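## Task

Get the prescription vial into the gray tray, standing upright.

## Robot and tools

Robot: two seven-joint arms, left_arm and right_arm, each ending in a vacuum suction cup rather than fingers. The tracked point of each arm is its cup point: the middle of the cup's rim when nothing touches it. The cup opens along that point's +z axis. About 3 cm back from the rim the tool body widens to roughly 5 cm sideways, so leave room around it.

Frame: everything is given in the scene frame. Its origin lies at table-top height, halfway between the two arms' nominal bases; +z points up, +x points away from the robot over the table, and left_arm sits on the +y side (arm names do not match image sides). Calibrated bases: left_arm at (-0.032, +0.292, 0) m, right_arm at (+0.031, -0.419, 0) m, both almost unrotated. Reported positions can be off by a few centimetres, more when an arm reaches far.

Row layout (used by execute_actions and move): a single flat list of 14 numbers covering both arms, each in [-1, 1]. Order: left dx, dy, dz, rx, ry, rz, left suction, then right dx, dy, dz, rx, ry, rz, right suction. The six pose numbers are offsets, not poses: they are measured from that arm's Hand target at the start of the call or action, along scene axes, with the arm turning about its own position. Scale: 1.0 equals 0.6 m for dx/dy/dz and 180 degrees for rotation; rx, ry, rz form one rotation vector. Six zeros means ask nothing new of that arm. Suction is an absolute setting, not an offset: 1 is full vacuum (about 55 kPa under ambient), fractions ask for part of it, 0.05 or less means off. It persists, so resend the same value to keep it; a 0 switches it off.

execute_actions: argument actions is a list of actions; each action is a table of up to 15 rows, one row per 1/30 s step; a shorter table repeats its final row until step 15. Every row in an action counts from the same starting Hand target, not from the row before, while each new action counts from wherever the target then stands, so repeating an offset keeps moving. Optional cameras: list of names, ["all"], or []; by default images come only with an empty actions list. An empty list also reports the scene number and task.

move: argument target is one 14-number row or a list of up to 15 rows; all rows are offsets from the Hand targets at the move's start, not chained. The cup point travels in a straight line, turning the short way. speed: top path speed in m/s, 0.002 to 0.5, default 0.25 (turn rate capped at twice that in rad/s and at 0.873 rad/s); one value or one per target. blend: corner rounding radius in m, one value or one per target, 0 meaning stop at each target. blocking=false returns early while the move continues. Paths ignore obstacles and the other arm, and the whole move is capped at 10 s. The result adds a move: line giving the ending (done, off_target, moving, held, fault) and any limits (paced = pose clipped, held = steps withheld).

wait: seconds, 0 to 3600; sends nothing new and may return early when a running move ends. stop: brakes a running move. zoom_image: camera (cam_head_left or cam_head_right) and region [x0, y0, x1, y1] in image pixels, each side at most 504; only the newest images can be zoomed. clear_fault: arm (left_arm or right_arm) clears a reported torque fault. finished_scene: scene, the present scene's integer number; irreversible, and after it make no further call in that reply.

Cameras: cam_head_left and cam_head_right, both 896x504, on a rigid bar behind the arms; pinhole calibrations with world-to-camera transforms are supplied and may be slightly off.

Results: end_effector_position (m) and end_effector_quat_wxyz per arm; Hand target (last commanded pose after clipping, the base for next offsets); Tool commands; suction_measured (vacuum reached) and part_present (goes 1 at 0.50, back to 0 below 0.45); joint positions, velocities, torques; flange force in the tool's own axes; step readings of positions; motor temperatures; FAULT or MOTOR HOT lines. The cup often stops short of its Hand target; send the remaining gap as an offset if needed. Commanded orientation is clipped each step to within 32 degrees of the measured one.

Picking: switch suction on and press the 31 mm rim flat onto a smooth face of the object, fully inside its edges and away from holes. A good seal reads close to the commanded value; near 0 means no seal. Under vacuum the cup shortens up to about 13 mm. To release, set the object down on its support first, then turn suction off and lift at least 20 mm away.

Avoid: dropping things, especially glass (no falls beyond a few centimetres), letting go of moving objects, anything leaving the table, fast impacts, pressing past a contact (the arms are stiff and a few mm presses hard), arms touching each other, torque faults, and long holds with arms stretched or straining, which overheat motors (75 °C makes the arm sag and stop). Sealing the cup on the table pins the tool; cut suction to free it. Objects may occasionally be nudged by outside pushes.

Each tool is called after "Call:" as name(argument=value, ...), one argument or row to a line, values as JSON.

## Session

Call:
execute_actions(
  actions=[],
)

Call:
zoom_image(
  camera="cam_head_right",
  region=[380, 160, 620, 320],
)

Call:
zoom_image(
  camera="cam_head_left",
  region=[380, 160, 620, 320],
)

Scene clock: 0.00 s.
left_arm: end_effector_position=(+0.2405, -0.0779, +0.3399) suction_measured=0.00 part_present=0 end_effector_quat_wxyz=(+0.064, +0.742, -0.635, +0.207) | right_arm: end_effector_position=(+0.6139, -0.5896, +0.3490) suction_measured=0.00 part_present=0 end_effector_quat_wxyz=(-0.197, +0.705, +0.584, +0.349)
Joint positions: left_arm=[1.081 0.125 -0.27 1.813 0.161 0.785 -0.69] | right_arm=[0.734 0.86 -0.441 0.823 -0.494 1.568 1.827]
Joint velocities: within noise
Joint torques (N m): no reading
Motor temperatures (°C): left_arm=[39 38 38 38 39 44 47] | right_arm=[40 36 38 38 41 48 52]
Flange force (N): no reading
Hand target: left_arm +0.2405, -0.0779, +0.3399; +0.064, +0.742, -0.635, +0.207 | right_arm +0.6139, -0.5896, +0.3490; -0.197, +0.705, +0.584, +0.349
Tool commands: left_gripper/suction=+0.0 right_gripper/suction=+0.0

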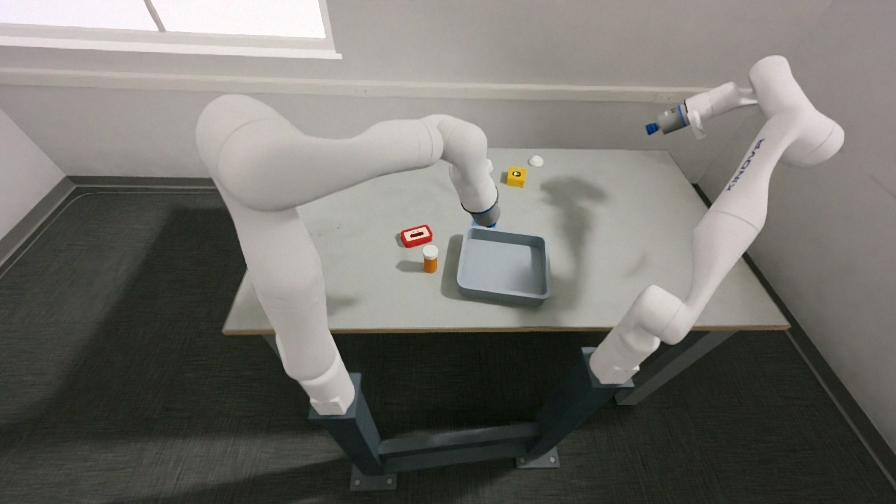

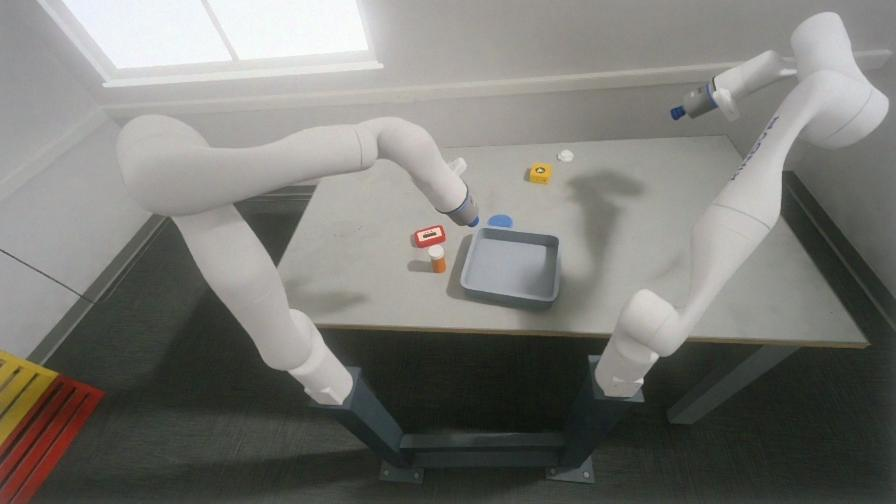

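Scaled by 2.100 from the camera's image (finer frame: 1280x720).

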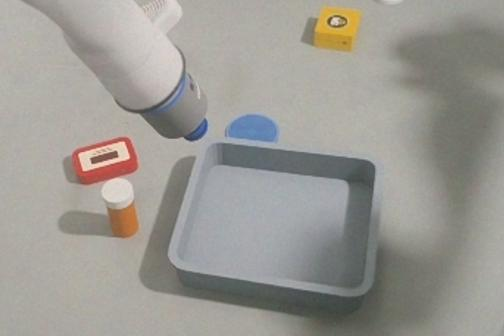

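Scaled by 2.100 from the camera's image (finer frame: 1280x720).

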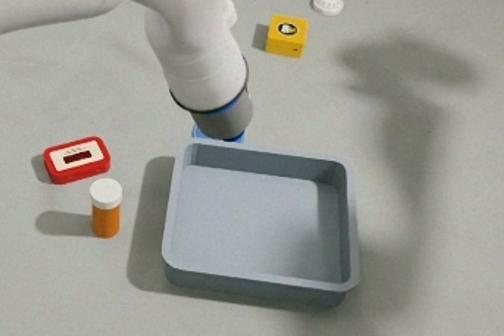

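Call:
move(
  target=[0.251,0.235,-0.317,0.1177,0.0743,0,0,0,0,0,0,0,0,0],
  cameras=["all"],
)

Call:
zoom_image(
  camera="cam_head_right",
  region=[380, 180, 500, 280],
)

Call:
zoom_image(
  camera="cam_head_left",
  region=[380, 180, 500, 280],
)

Scene clock: 11.77 s.
left_arm: end_effector_position=(+0.3910, +0.0631, +0.1497) suction_measured=0.00 part_present=0 end_effector_quat_wxyz=(+0.000, +0.759, -0.651, -0.001) | right_arm: end_effector_position=(+0.6139, -0.5896, +0.3490) suction_measured=0.00 part_present=0 end_effector_quat_wxyz=(-0.197, +0.705, +0.584, +0.349)
Joint positions: left_arm=[0.67 0.632 -0.345 1.655 0.257 0.901 -1.195] | right_arm=[0.734 0.86 -0.441 0.823 -0.494 1.568 1.827]
Joint torques (N m): left_arm=[1.24 -14.69 -0.42 -5.07 -0.24 -0.14 -0.01] | right_arm=[0.04 -18.42 -1.87 -4.6 -1.39 0.06 0.43]
Flange force (N): left_arm=[-2.1 -1.7 -2.0] | right_arm=[1.4 10.0 -5.4]
Hand target: left_arm +0.3911, +0.0631, +0.1497; +0.000, +0.760, -0.650, -0.001 | right_arm +0.6139, -0.5896, +0.3490; -0.197, +0.705, +0.584, +0.349
Off the commanded pose: left_arm 0.000 m, 0 deg | right_arm 0.000 m, 0 deg.
move: done

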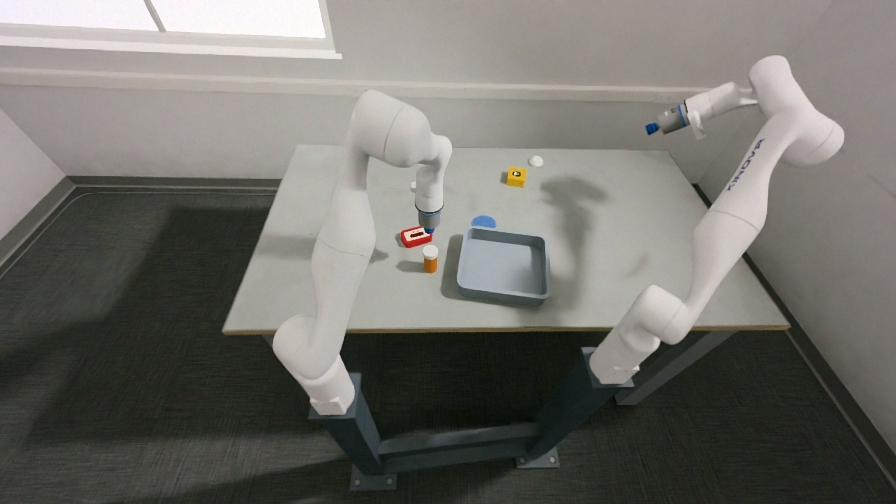

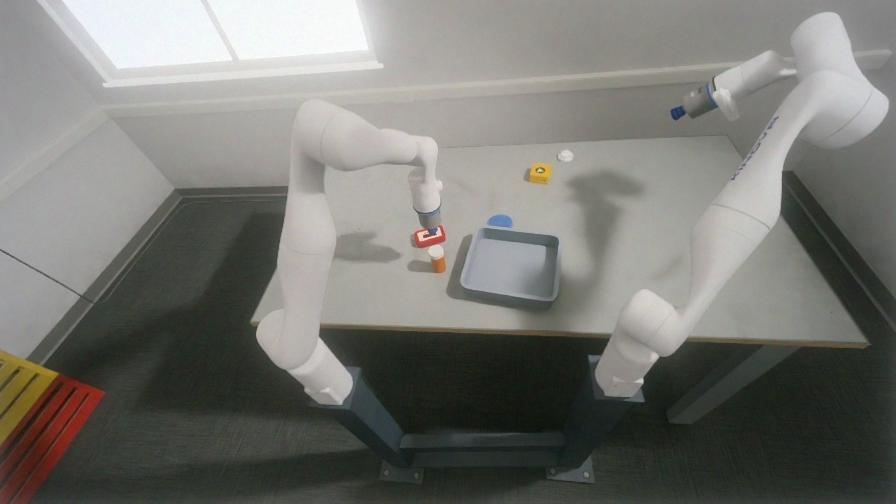

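Scaled by 4.200 from the camera's image (finer frame: 1280x720).

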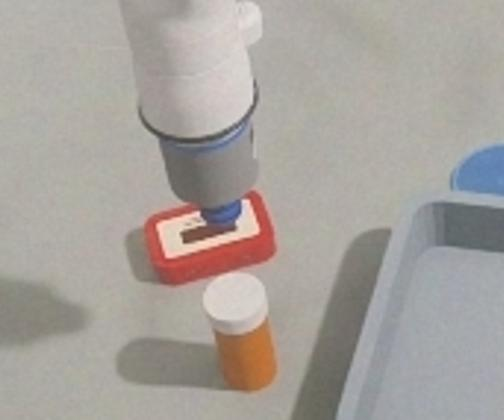

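Scaled by 4.200 from the camera's image (finer frame: 1280x720).

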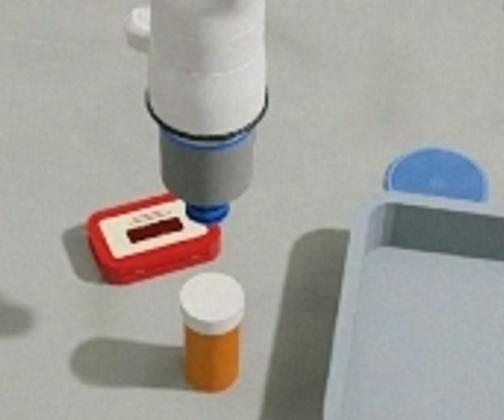

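Call:
move(
  target=[-0.0175,-0.001,-0.0875,0,0,0,1,0,0,0,0,0,0,0],
  speed=0.1,
  cameras=["all"],
)

Call:
zoom_image(
  camera="cam_head_right",
  region=[380, 180, 500, 280],
)

Call:
zoom_image(
  camera="cam_head_left",
  region=[380, 180, 500, 280],
)

Scene clock: 21.33 s.
left_arm: end_effector_position=(+0.3806, +0.0625, +0.0972) suction_measured=0.00 part_present=0 end_effector_quat_wxyz=(+0.000, +0.760, -0.650, -0.001) | right_arm: end_effector_position=(+0.6139, -0.5896, +0.3490) suction_measured=0.00 part_present=0 end_effector_quat_wxyz=(-0.197, +0.705, +0.584, +0.349)
Joint positions: left_arm=[0.665 0.703 -0.317 1.734 0.298 0.753 -1.221] | right_arm=[0.734 0.86 -0.441 0.823 -0.494 1.568 1.827]
Joint torques (N m): left_arm=[1.22 -14.96 -0.47 -4.25 -0.26 -0.12 0.01] | right_arm=[0.07 -18.44 -1.86 -4.65 -1.38 0.04 0.42]
Flange force (N): left_arm=[-1.9 -1.9 -2.1] | right_arm=[1.4 9.8 -5.3]
Hand target: left_arm +0.3806, +0.0625, +0.0972; +0.000, +0.760, -0.650, -0.001 | right_arm +0.6139, -0.5896, +0.3490; -0.197, +0.705, +0.584, +0.349
Off the commanded pose: left_arm 0.000 m, 0 deg | right_arm 0.000 m, 0 deg.
move: done

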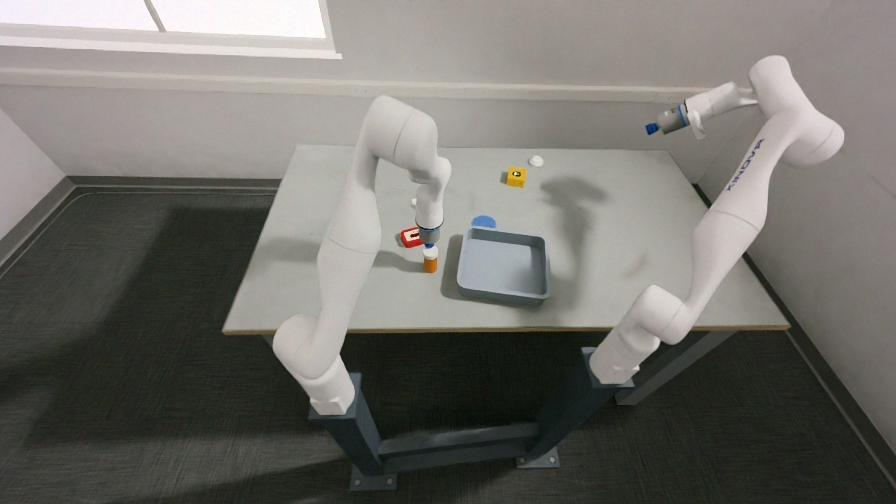

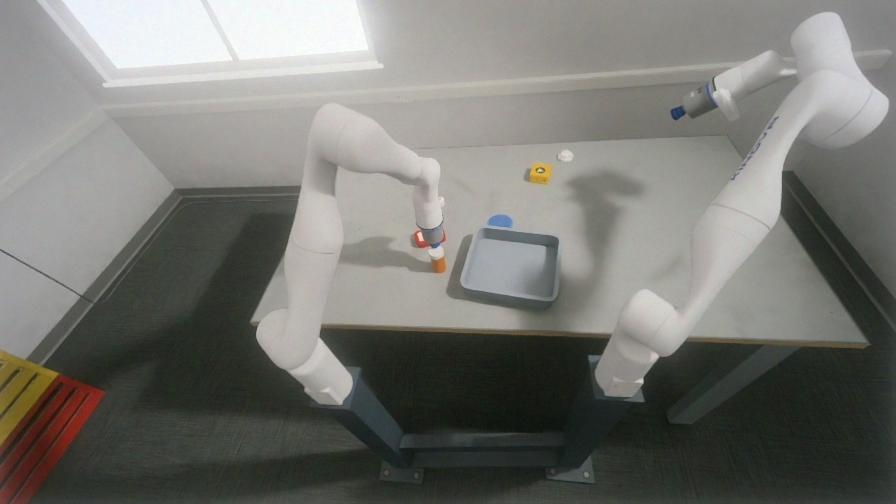

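Scaled by 4.200 from the camera's image (finer frame: 1280x720).

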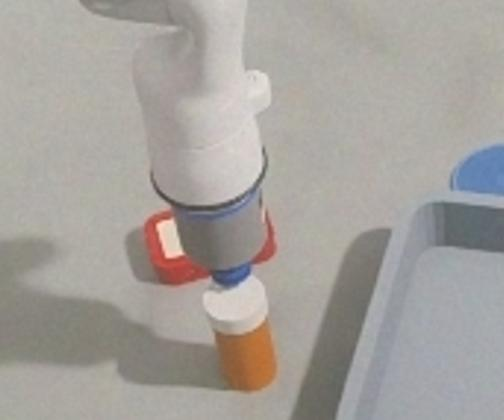

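Scaled by 4.200 from the camera's image (finer frame: 1280x720).

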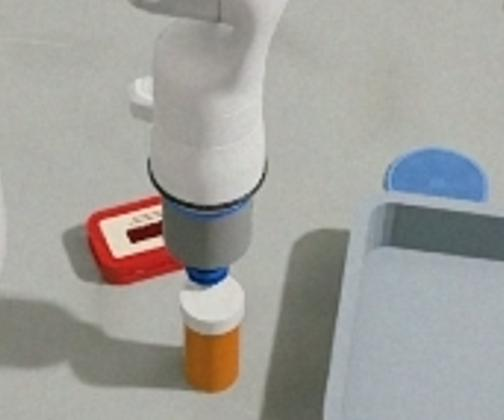

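Call:
move(
  target=[0,-0.0025,-0.035,0,0,0,1,0,0,0,0,0,0,0],
  speed=0.03,
)

Scene clock: 26.77 s.
left_arm: end_effector_position=(+0.3806, +0.0610, +0.0763) suction_measured=0.00 part_present=0 end_effector_quat_wxyz=(+0.000, +0.760, -0.650, -0.001) | right_arm: end_effector_position=(+0.6139, -0.5896, +0.3490) suction_measured=0.00 part_present=0 end_effector_quat_wxyz=(-0.197, +0.705, +0.584, +0.349)
Joint positions: left_arm=[0.658 0.742 -0.303 1.744 0.315 0.704 -1.232] | right_arm=[0.734 0.86 -0.441 0.823 -0.494 1.568 1.827]
Joint torques (N m): left_arm=[2.76 -5.25 2.49 -0.01 0.36 -0.17 0] | right_arm=[0.09 -18.44 -1.89 -4.63 -1.39 0.04 0.45]
Flange force (N): left_arm=[-4.4 -3.9 -24.5] | right_arm=[1.5 10.0 -5.4]
Hand target: left_arm +0.3806, +0.0610, +0.0762; +0.000, +0.760, -0.650, -0.001 | right_arm +0.6139, -0.5896, +0.3490; -0.197, +0.705, +0.584, +0.349
Off the commanded pose: left_arm 0.000 m, 0 deg | right_arm 0.000 m, 0 deg.
move: done

Call:
wait(
  seconds=0.1,
  cameras=["all"],
)

Call:
zoom_image(
  camera="cam_head_right",
  region=[405, 220, 465, 280],
)

Call:
zoom_image(
  camera="cam_head_left",
  region=[400, 220, 460, 280],
)

Scene clock: 29.87 s.
left_arm: end_effector_position=(+0.3805, +0.0610, +0.0762) suction_measured=0.00 part_present=0 end_effector_quat_wxyz=(+0.000, +0.760, -0.650, -0.001) | right_arm: end_effector_position=(+0.6139, -0.5896, +0.3490) suction_measured=0.00 part_present=0 end_effector_quat_wxyz=(-0.197, +0.705, +0.584, +0.349)
Joint positions: left_arm=[0.658 0.742 -0.303 1.744 0.315 0.704 -1.232] | right_arm=[0.734 0.86 -0.441 0.823 -0.494 1.568 1.827]
Joint torques (N m): left_arm=[2.87 -4.63 2.71 0.29 0.4 -0.15 0.04] | right_arm=[0.08 -18.41 -1.86 -4.56 -1.38 0.05 0.44]
Flange force (N): left_arm=[-4.6 -4.2 -25.8] | right_arm=[1.5 10.3 -5.6]
Hand target: left_arm +0.3805, +0.0610, +0.0762; +0.000, +0.760, -0.650, -0.001 | right_arm +0.6139, -0.5896, +0.3490; -0.197, +0.705, +0.584, +0.349
Tool commands: left_gripper/suction=+1.0 right_gripper/suction=+0.0
Off the commanded pose: left_arm 0.000 m, 0 deg | right_arm 0.000 m, 0 deg.
wait: 0.10 s; at rest from the start

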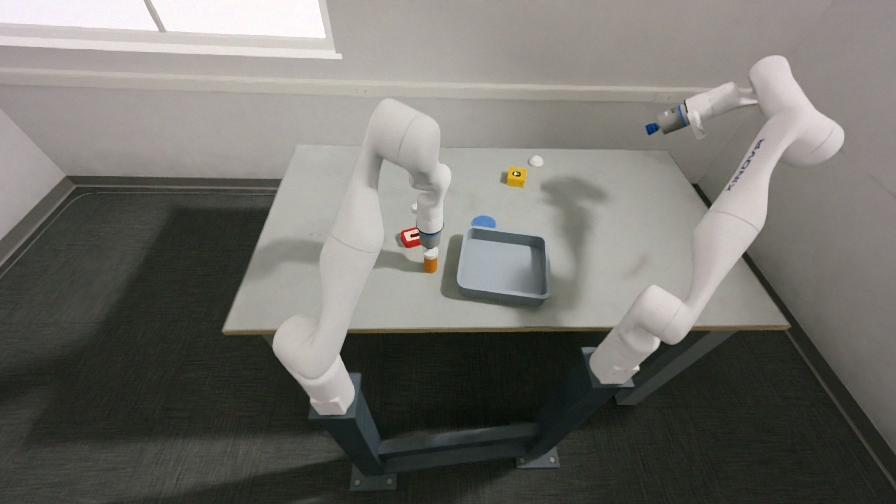

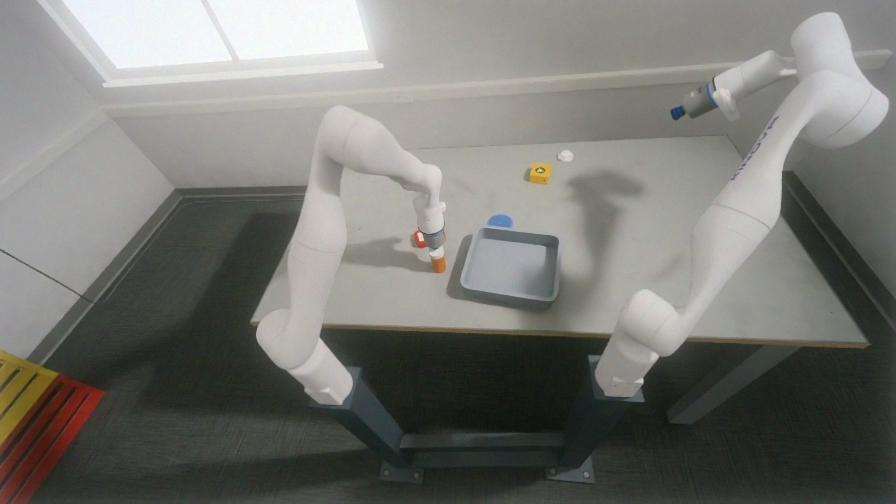

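Scaled by 8.400 from the camera's image (finer frame: 1280x720).

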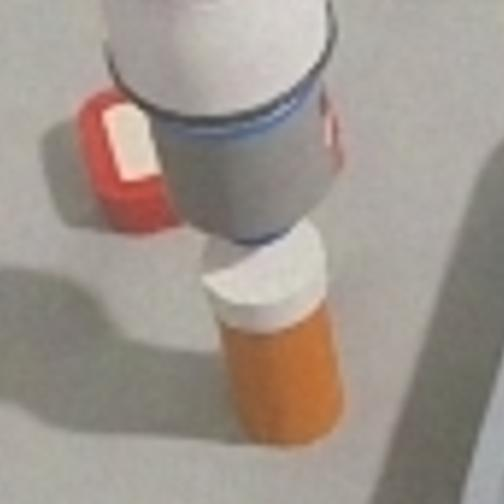

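Scaled by 8.400 from the camera's image (finer frame: 1280x720).

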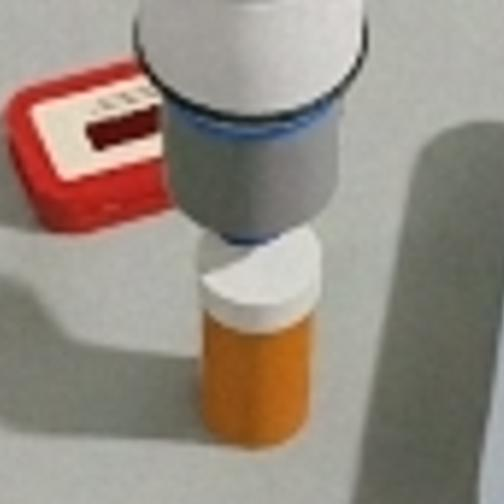

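Call:
move(
  target=[
    [0,0,0.05,0,0,0,1,0,0,0,0,0,0,0],
    [-0.0333,-0.0058,0.05,0,0,0,1,0,0,0,0,0,0,0],
    [-0.0333,-0.0058,0.028,0,0,0,1,0,0,0,0,0,0,0],
  ],
  speed=[0.06,0.06,0.03],
  cameras=["all"],
)

Call:
zoom_image(
  camera="cam_head_right",
  region=[405, 220, 465, 280],
)

Call:
zoom_image(
  camera="cam_head_left",
  region=[400, 220, 460, 280],
)

Scene clock: 47.57 s.
left_arm: end_effector_position=(+0.3606, +0.0575, +0.0930) suction_measured=0.00 part_present=0 end_effector_quat_wxyz=(+0.000, +0.760, -0.650, -0.001) | right_arm: end_effector_position=(+0.6139, -0.5896, +0.3490) suction_measured=0.00 part_present=0 end_effector_quat_wxyz=(-0.197, +0.705, +0.584, +0.349)
Joint positions: left_arm=[0.697 0.688 -0.315 1.79 0.305 0.713 -1.204] | right_arm=[0.734 0.86 -0.441 0.823 -0.494 1.568 1.827]
Joint torques (N m): left_arm=[1.26 -14.61 -0.38 -4.03 -0.24 -0.14 0.01] | right_arm=[0.04 -18.41 -1.87 -4.59 -1.41 0.05 0.43]
Flange force (N): left_arm=[-1.8 -2.2 -2.0] | right_arm=[1.4 10.1 -5.5]
Hand target: left_arm +0.3606, +0.0575, +0.0930; +0.000, +0.760, -0.650, -0.001 | right_arm +0.6139, -0.5896, +0.3490; -0.197, +0.705, +0.584, +0.349
Off the commanded pose: left_arm 0.000 m, 0 deg | right_arm 0.000 m, 0 deg.
move: done

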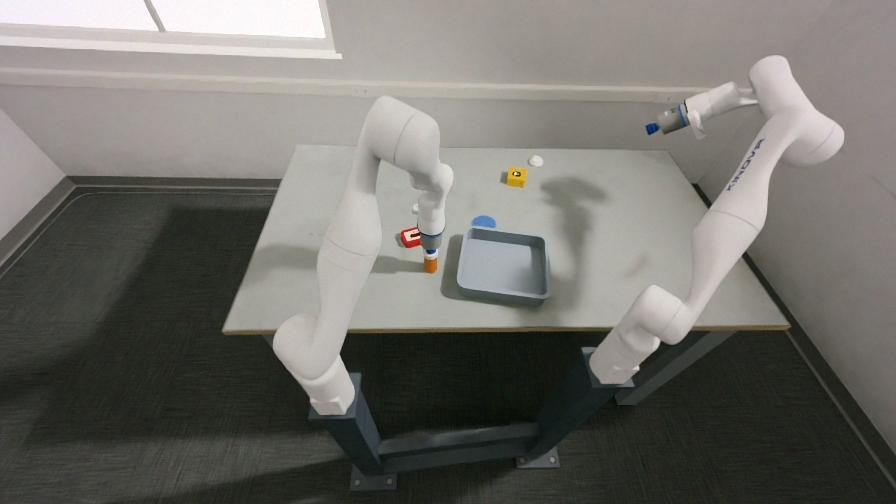

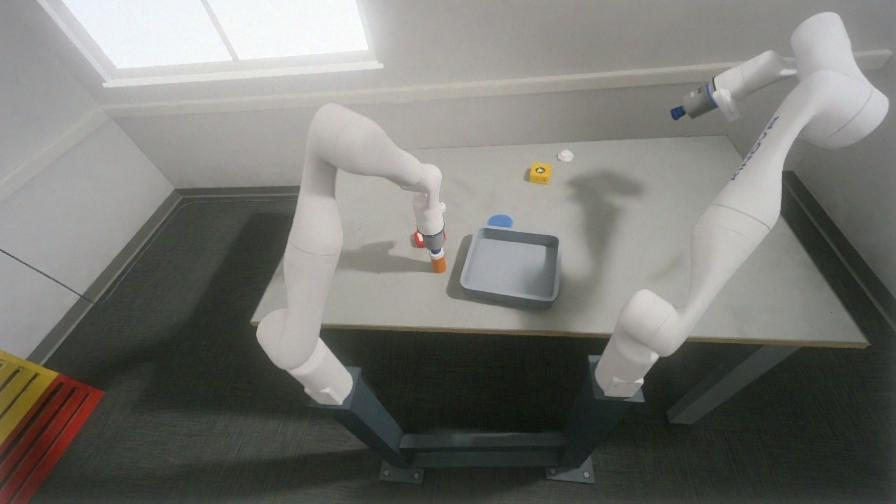

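Scaled by 8.400 from the camera's image (finer frame: 1280x720).

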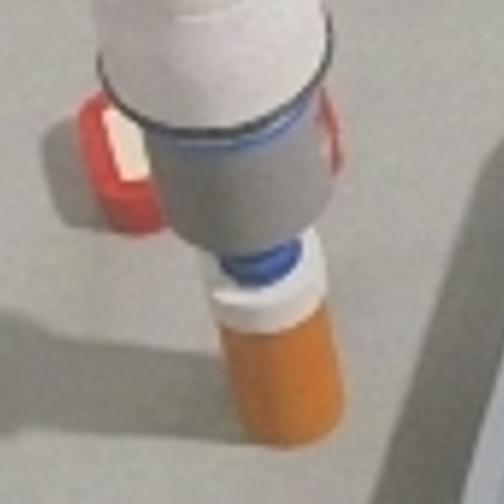

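Scaled by 8.400 from the camera's image (finer frame: 1280x720).

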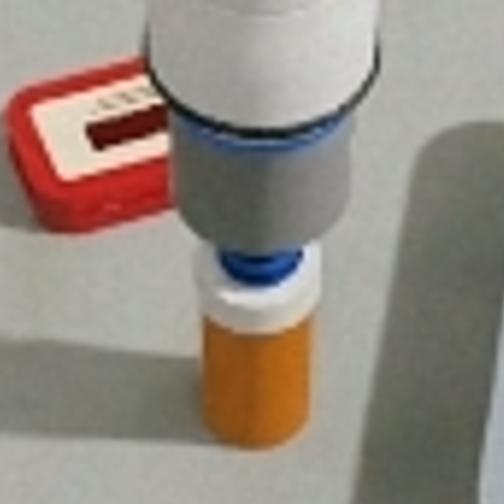

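Call:
move(
  target=[0,0,-0.015,0,0,0,1,0,0,0,0,0,0,0],
  speed=0.03,
)

Scene clock: 51.70 s.
left_arm: end_effector_position=(+0.3606, +0.0575, +0.0840) suction_measured=0.58 part_present=1 end_effector_quat_wxyz=(+0.000, +0.760, -0.650, -0.001) | right_arm: end_effector_position=(+0.6139, -0.5896, +0.3490) suction_measured=0.00 part_present=0 end_effector_quat_wxyz=(-0.197, +0.705, +0.584, +0.349)
Joint positions: left_arm=[0.692 0.704 -0.308 1.796 0.312 0.691 -1.21] | right_arm=[0.734 0.86 -0.441 0.823 -0.494 1.568 1.827]
Joint torques (N m): left_arm=[1.22 -15.01 -0.38 -3.96 -0.28 -0.13 0.04] | right_arm=[0.07 -18.39 -1.86 -4.63 -1.38 0.06 0.43]
Flange force (N): left_arm=[-1.7 -2.3 -1.4] | right_arm=[1.5 9.8 -5.4]
Hand target: left_arm +0.3606, +0.0575, +0.0840; +0.000, +0.760, -0.650, -0.001 | right_arm +0.6139, -0.5896, +0.3490; -0.197, +0.705, +0.584, +0.349
Off the commanded pose: left_arm 0.000 m, 0 deg | right_arm 0.000 m, 0 deg.
move: done

Call:
move(
  target=[
    [0,0,0.15,0,0,0,1,0,0,0,0,0,0,0],
    [-0.022,-0.35,0.15,0,0,0,1,0,0,0,0,0,0,0],
    [-0.022,-0.35,0.03,0,0,0,1,0,0,0,0,0,0,0],
  ],
  speed=[0.1,0.18,0.1],
  blend=[0.015,0.015,0],
  cameras=["all"],
)

Call:
zoom_image(
  camera="cam_head_right",
  region=[440, 200, 580, 320],
)

Call:
zoom_image(
  camera="cam_head_left",
  region=[440, 200, 580, 320],
)

Scene clock: 62.53 s.
left_arm: end_effector_position=(+0.3474, -0.1525, +0.1020) suction_measured=0.99 part_present=1 end_effector_quat_wxyz=(+0.000, +0.760, -0.650, -0.001) | right_arm: end_effector_position=(+0.6139, -0.5896, +0.3490) suction_measured=0.00 part_present=0 end_effector_quat_wxyz=(-0.197, +0.705, +0.584, +0.349)
Joint positions: left_arm=[0.979 0.893 -0.302 1.278 0.276 1.012 -0.783] | right_arm=[0.734 0.86 -0.441 0.823 -0.494 1.568 1.827]
Joint torques (N m): left_arm=[1.27 -18.95 -0.59 -5.62 -0.29 -0.11 0] | right_arm=[0.06 -18.4 -1.88 -4.64 -1.4 0.04 0.43]
Flange force (N): left_arm=[-1.0 -2.0 -1.3] | right_arm=[1.5 9.8 -5.4]
Hand target: left_arm +0.3474, -0.1525, +0.1020; +0.000, +0.760, -0.650, -0.001 | right_arm +0.6139, -0.5896, +0.3490; -0.197, +0.705, +0.584, +0.349
Off the commanded pose: left_arm 0.000 m, 0 deg | right_arm 0.000 m, 0 deg.
move: done

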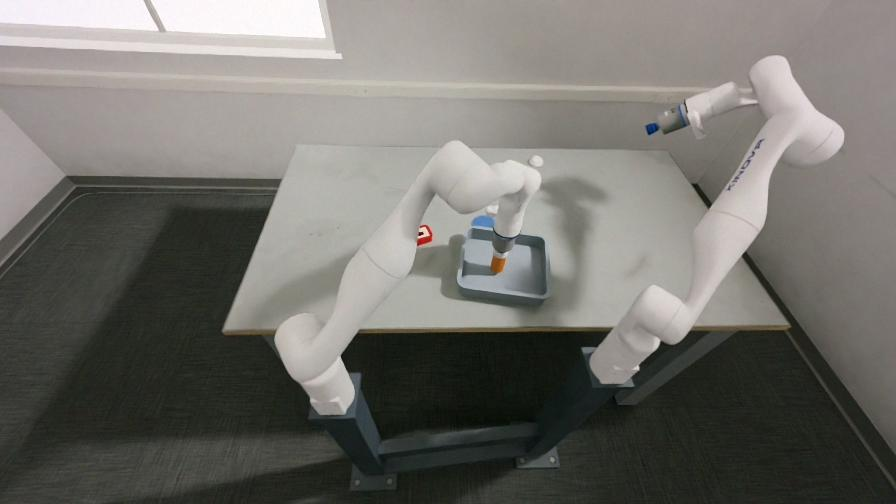

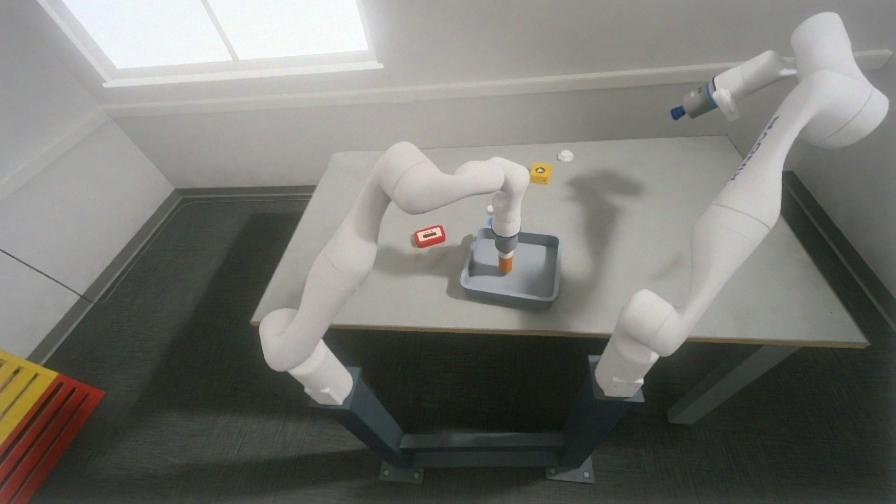

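Scaled by 3.600 from the camera's image (finer frame: 1280x720).

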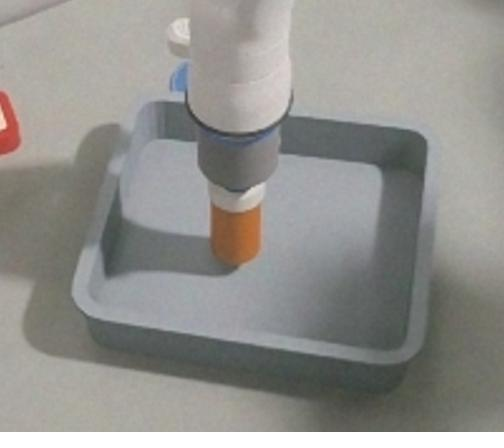

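Scaled by 3.600 from the camera's image (finer frame: 1280x720).

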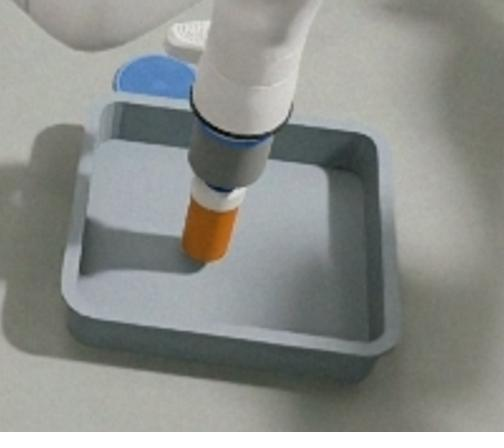

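Call:
move(
  target=[
    [0,0,-0.018,0,0,0,1,0,0,0,0,0,0,0],
    [0,0,-0.0283,0,0,0,1,0,0,0,0,0,0,0],
  ],
  speed=[0.05,0.02],
  blend=[0.003,0],
)

Scene clock: 66.77 s.
left_arm: end_effector_position=(+0.3474, -0.1525, +0.0850) suction_measured=0.98 part_present=1 end_effector_quat_wxyz=(+0.000, +0.760, -0.650, -0.001) | right_arm: end_effector_position=(+0.6139, -0.5896, +0.3490) suction_measured=0.00 part_present=0 end_effector_quat_wxyz=(-0.197, +0.705, +0.584, +0.349)
Joint positions: left_arm=[0.977 0.917 -0.297 1.29 0.283 0.977 -0.789] | right_arm=[0.734 0.86 -0.441 0.823 -0.494 1.568 1.827]
Joint torques (N m): left_arm=[1.23 -18.86 -0.56 -5.47 -0.26 -0.08 0.04] | right_arm=[0.04 -18.43 -1.85 -4.65 -1.41 0.06 0.44]
Flange force (N): left_arm=[-1.4 -1.8 -1.6] | right_arm=[1.4 9.8 -5.3]
Hand target: left_arm +0.3474, -0.1525, +0.0850; +0.000, +0.760, -0.650, -0.001 | right_arm +0.6139, -0.5896, +0.3490; -0.197, +0.705, +0.584, +0.349
Off the commanded pose: left_arm 0.000 m, 0 deg | right_arm 0.000 m, 0 deg.
move: done

No contact yet.

Call:
move(
  target=[0,0,-0.0075,0,0,0,1,0,0,0,0,0,0,0],
  speed=0.02,
)

Scene clock: 68.77 s.
left_arm: end_effector_position=(+0.3474, -0.1525, +0.0806) suction_measured=1.00 part_present=1 end_effector_quat_wxyz=(+0.000, +0.760, -0.650, -0.001) | right_arm: end_effector_position=(+0.6139, -0.5896, +0.3490) suction_measured=0.00 part_present=0 end_effector_quat_wxyz=(-0.197, +0.705, +0.584, +0.349)
Joint positions: left_arm=[0.976 0.923 -0.295 1.292 0.285 0.968 -0.79] | right_arm=[0.734 0.86 -0.441 0.823 -0.494 1.568 1.827]
Joint torques (N m): left_arm=[0.96 -11.59 0.02 -2.85 -0.33 -0.73 -0.02] | right_arm=[0.12 -18.39 -1.84 -4.67 -1.4 0.03 0.43]
Flange force (N): left_arm=[-1.8 -0.8 -15.1] | right_arm=[1.5 9.7 -5.3]
Hand target: left_arm +0.3474, -0.1525, +0.0805; +0.000, +0.760, -0.650, -0.001 | right_arm +0.6139, -0.5896, +0.3490; -0.197, +0.705, +0.584, +0.349
Off the commanded pose: left_arm 0.000 m, 0 deg | right_arm 0.000 m, 0 deg.
move: done

Contact.

Call:
move(
  target=[0,0,0.004,0,0,0,0,0,0,0,0,0,0,0],
  speed=0.03,
)

Call:
move(
  target=[
    [0,0,0.05,0,0,0,0,0,0,0,0,0,0,0],
    [0,0,0.12,0,0,0,0,0,0,0,0,0,0,0],
  ],
  speed=[0.06,0.2],
  blend=[0.01,0],
  cameras=["all"],
)

Call:
zoom_image(
  camera="cam_head_right",
  region=[440, 200, 580, 320],
)

Scene clock: 73.57 s.
left_arm: end_effector_position=(+0.3474, -0.1525, +0.0829) suction_measured=0.00 part_present=0 end_effector_quat_wxyz=(+0.000, +0.760, -0.650, -0.001) | right_arm: end_effector_position=(+0.6139, -0.5896, +0.3490) suction_measured=0.00 part_present=0 end_effector_quat_wxyz=(-0.197, +0.705, +0.584, +0.349)
Joint positions: left_arm=[0.976 0.92 -0.296 1.291 0.284 0.973 -0.79] | right_arm=[0.734 0.86 -0.441 0.823 -0.494 1.568 1.827]
Joint torques (N m): left_arm=[1.03 -14.45 -0.26 -3.77 -0.31 -0.34 0] | right_arm=[0.09 -18.43 -1.85 -4.65 -1.4 0.04 0.44]
Flange force (N): left_arm=[-1.5 -1.2 -9.5] | right_arm=[1.5 9.9 -5.3]
Hand target: left_arm +0.3474, -0.1525, +0.0829; +0.000, +0.760, -0.650, -0.001 | right_arm +0.6139, -0.5896, +0.3490; -0.197, +0.705, +0.584, +0.349
Off the commanded pose: left_arm 0.000 m, 0 deg | right_arm 0.000 m, 0 deg.
move: done

Scene clock: 74.63 s.
left_arm: end_effector_position=(+0.3474, -0.1525, +0.1549) suction_measured=0.00 part_present=0 end_effector_quat_wxyz=(+0.000, +0.760, -0.650, -0.001) | right_arm: end_effector_position=(+0.6139, -0.5896, +0.3490) suction_measured=0.00 part_present=0 end_effector_quat_wxyz=(-0.197, +0.705, +0.584, +0.349)
Joint positions: left_arm=[0.982 0.827 -0.314 1.227 0.255 1.127 -0.766] | right_arm=[0.734 0.86 -0.441 0.823 -0.494 1.568 1.827]
Joint torques (N m): left_arm=[1.28 -18.1 -0.55 -5.76 -0.29 -0.13 0.01] | right_arm=[0.09 -18.43 -1.85 -4.63 -1.42 0.08 0.43]
Flange force (N): left_arm=[-0.8 -2.2 -2.2] | right_arm=[1.4 9.9 -5.3]
Hand target: left_arm +0.3474, -0.1525, +0.1549; +0.000, +0.760, -0.650, -0.001 | right_arm +0.6139, -0.5896, +0.3490; -0.197, +0.705, +0.584, +0.349
Off the commanded pose: left_arm 0.000 m, 0 deg | right_arm 0.000 m, 0 deg.
move: done

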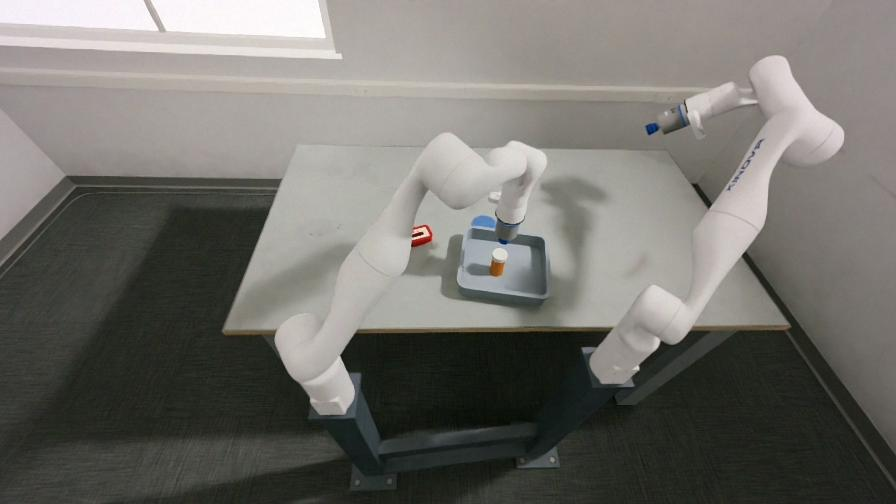

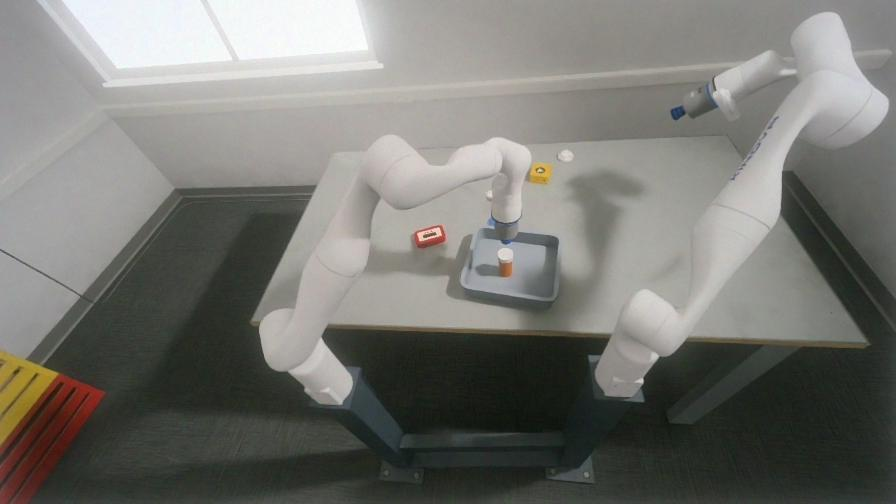

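Scaled by 3.600 from the camera's image (finer frame: 1280x720).

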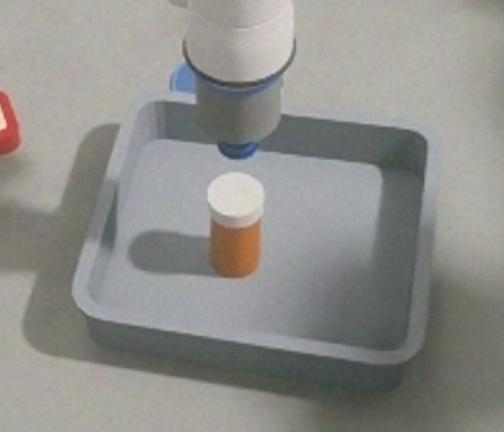

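Call:
finished_scene(
  scene=3,
)

The scene is finished: the task was done.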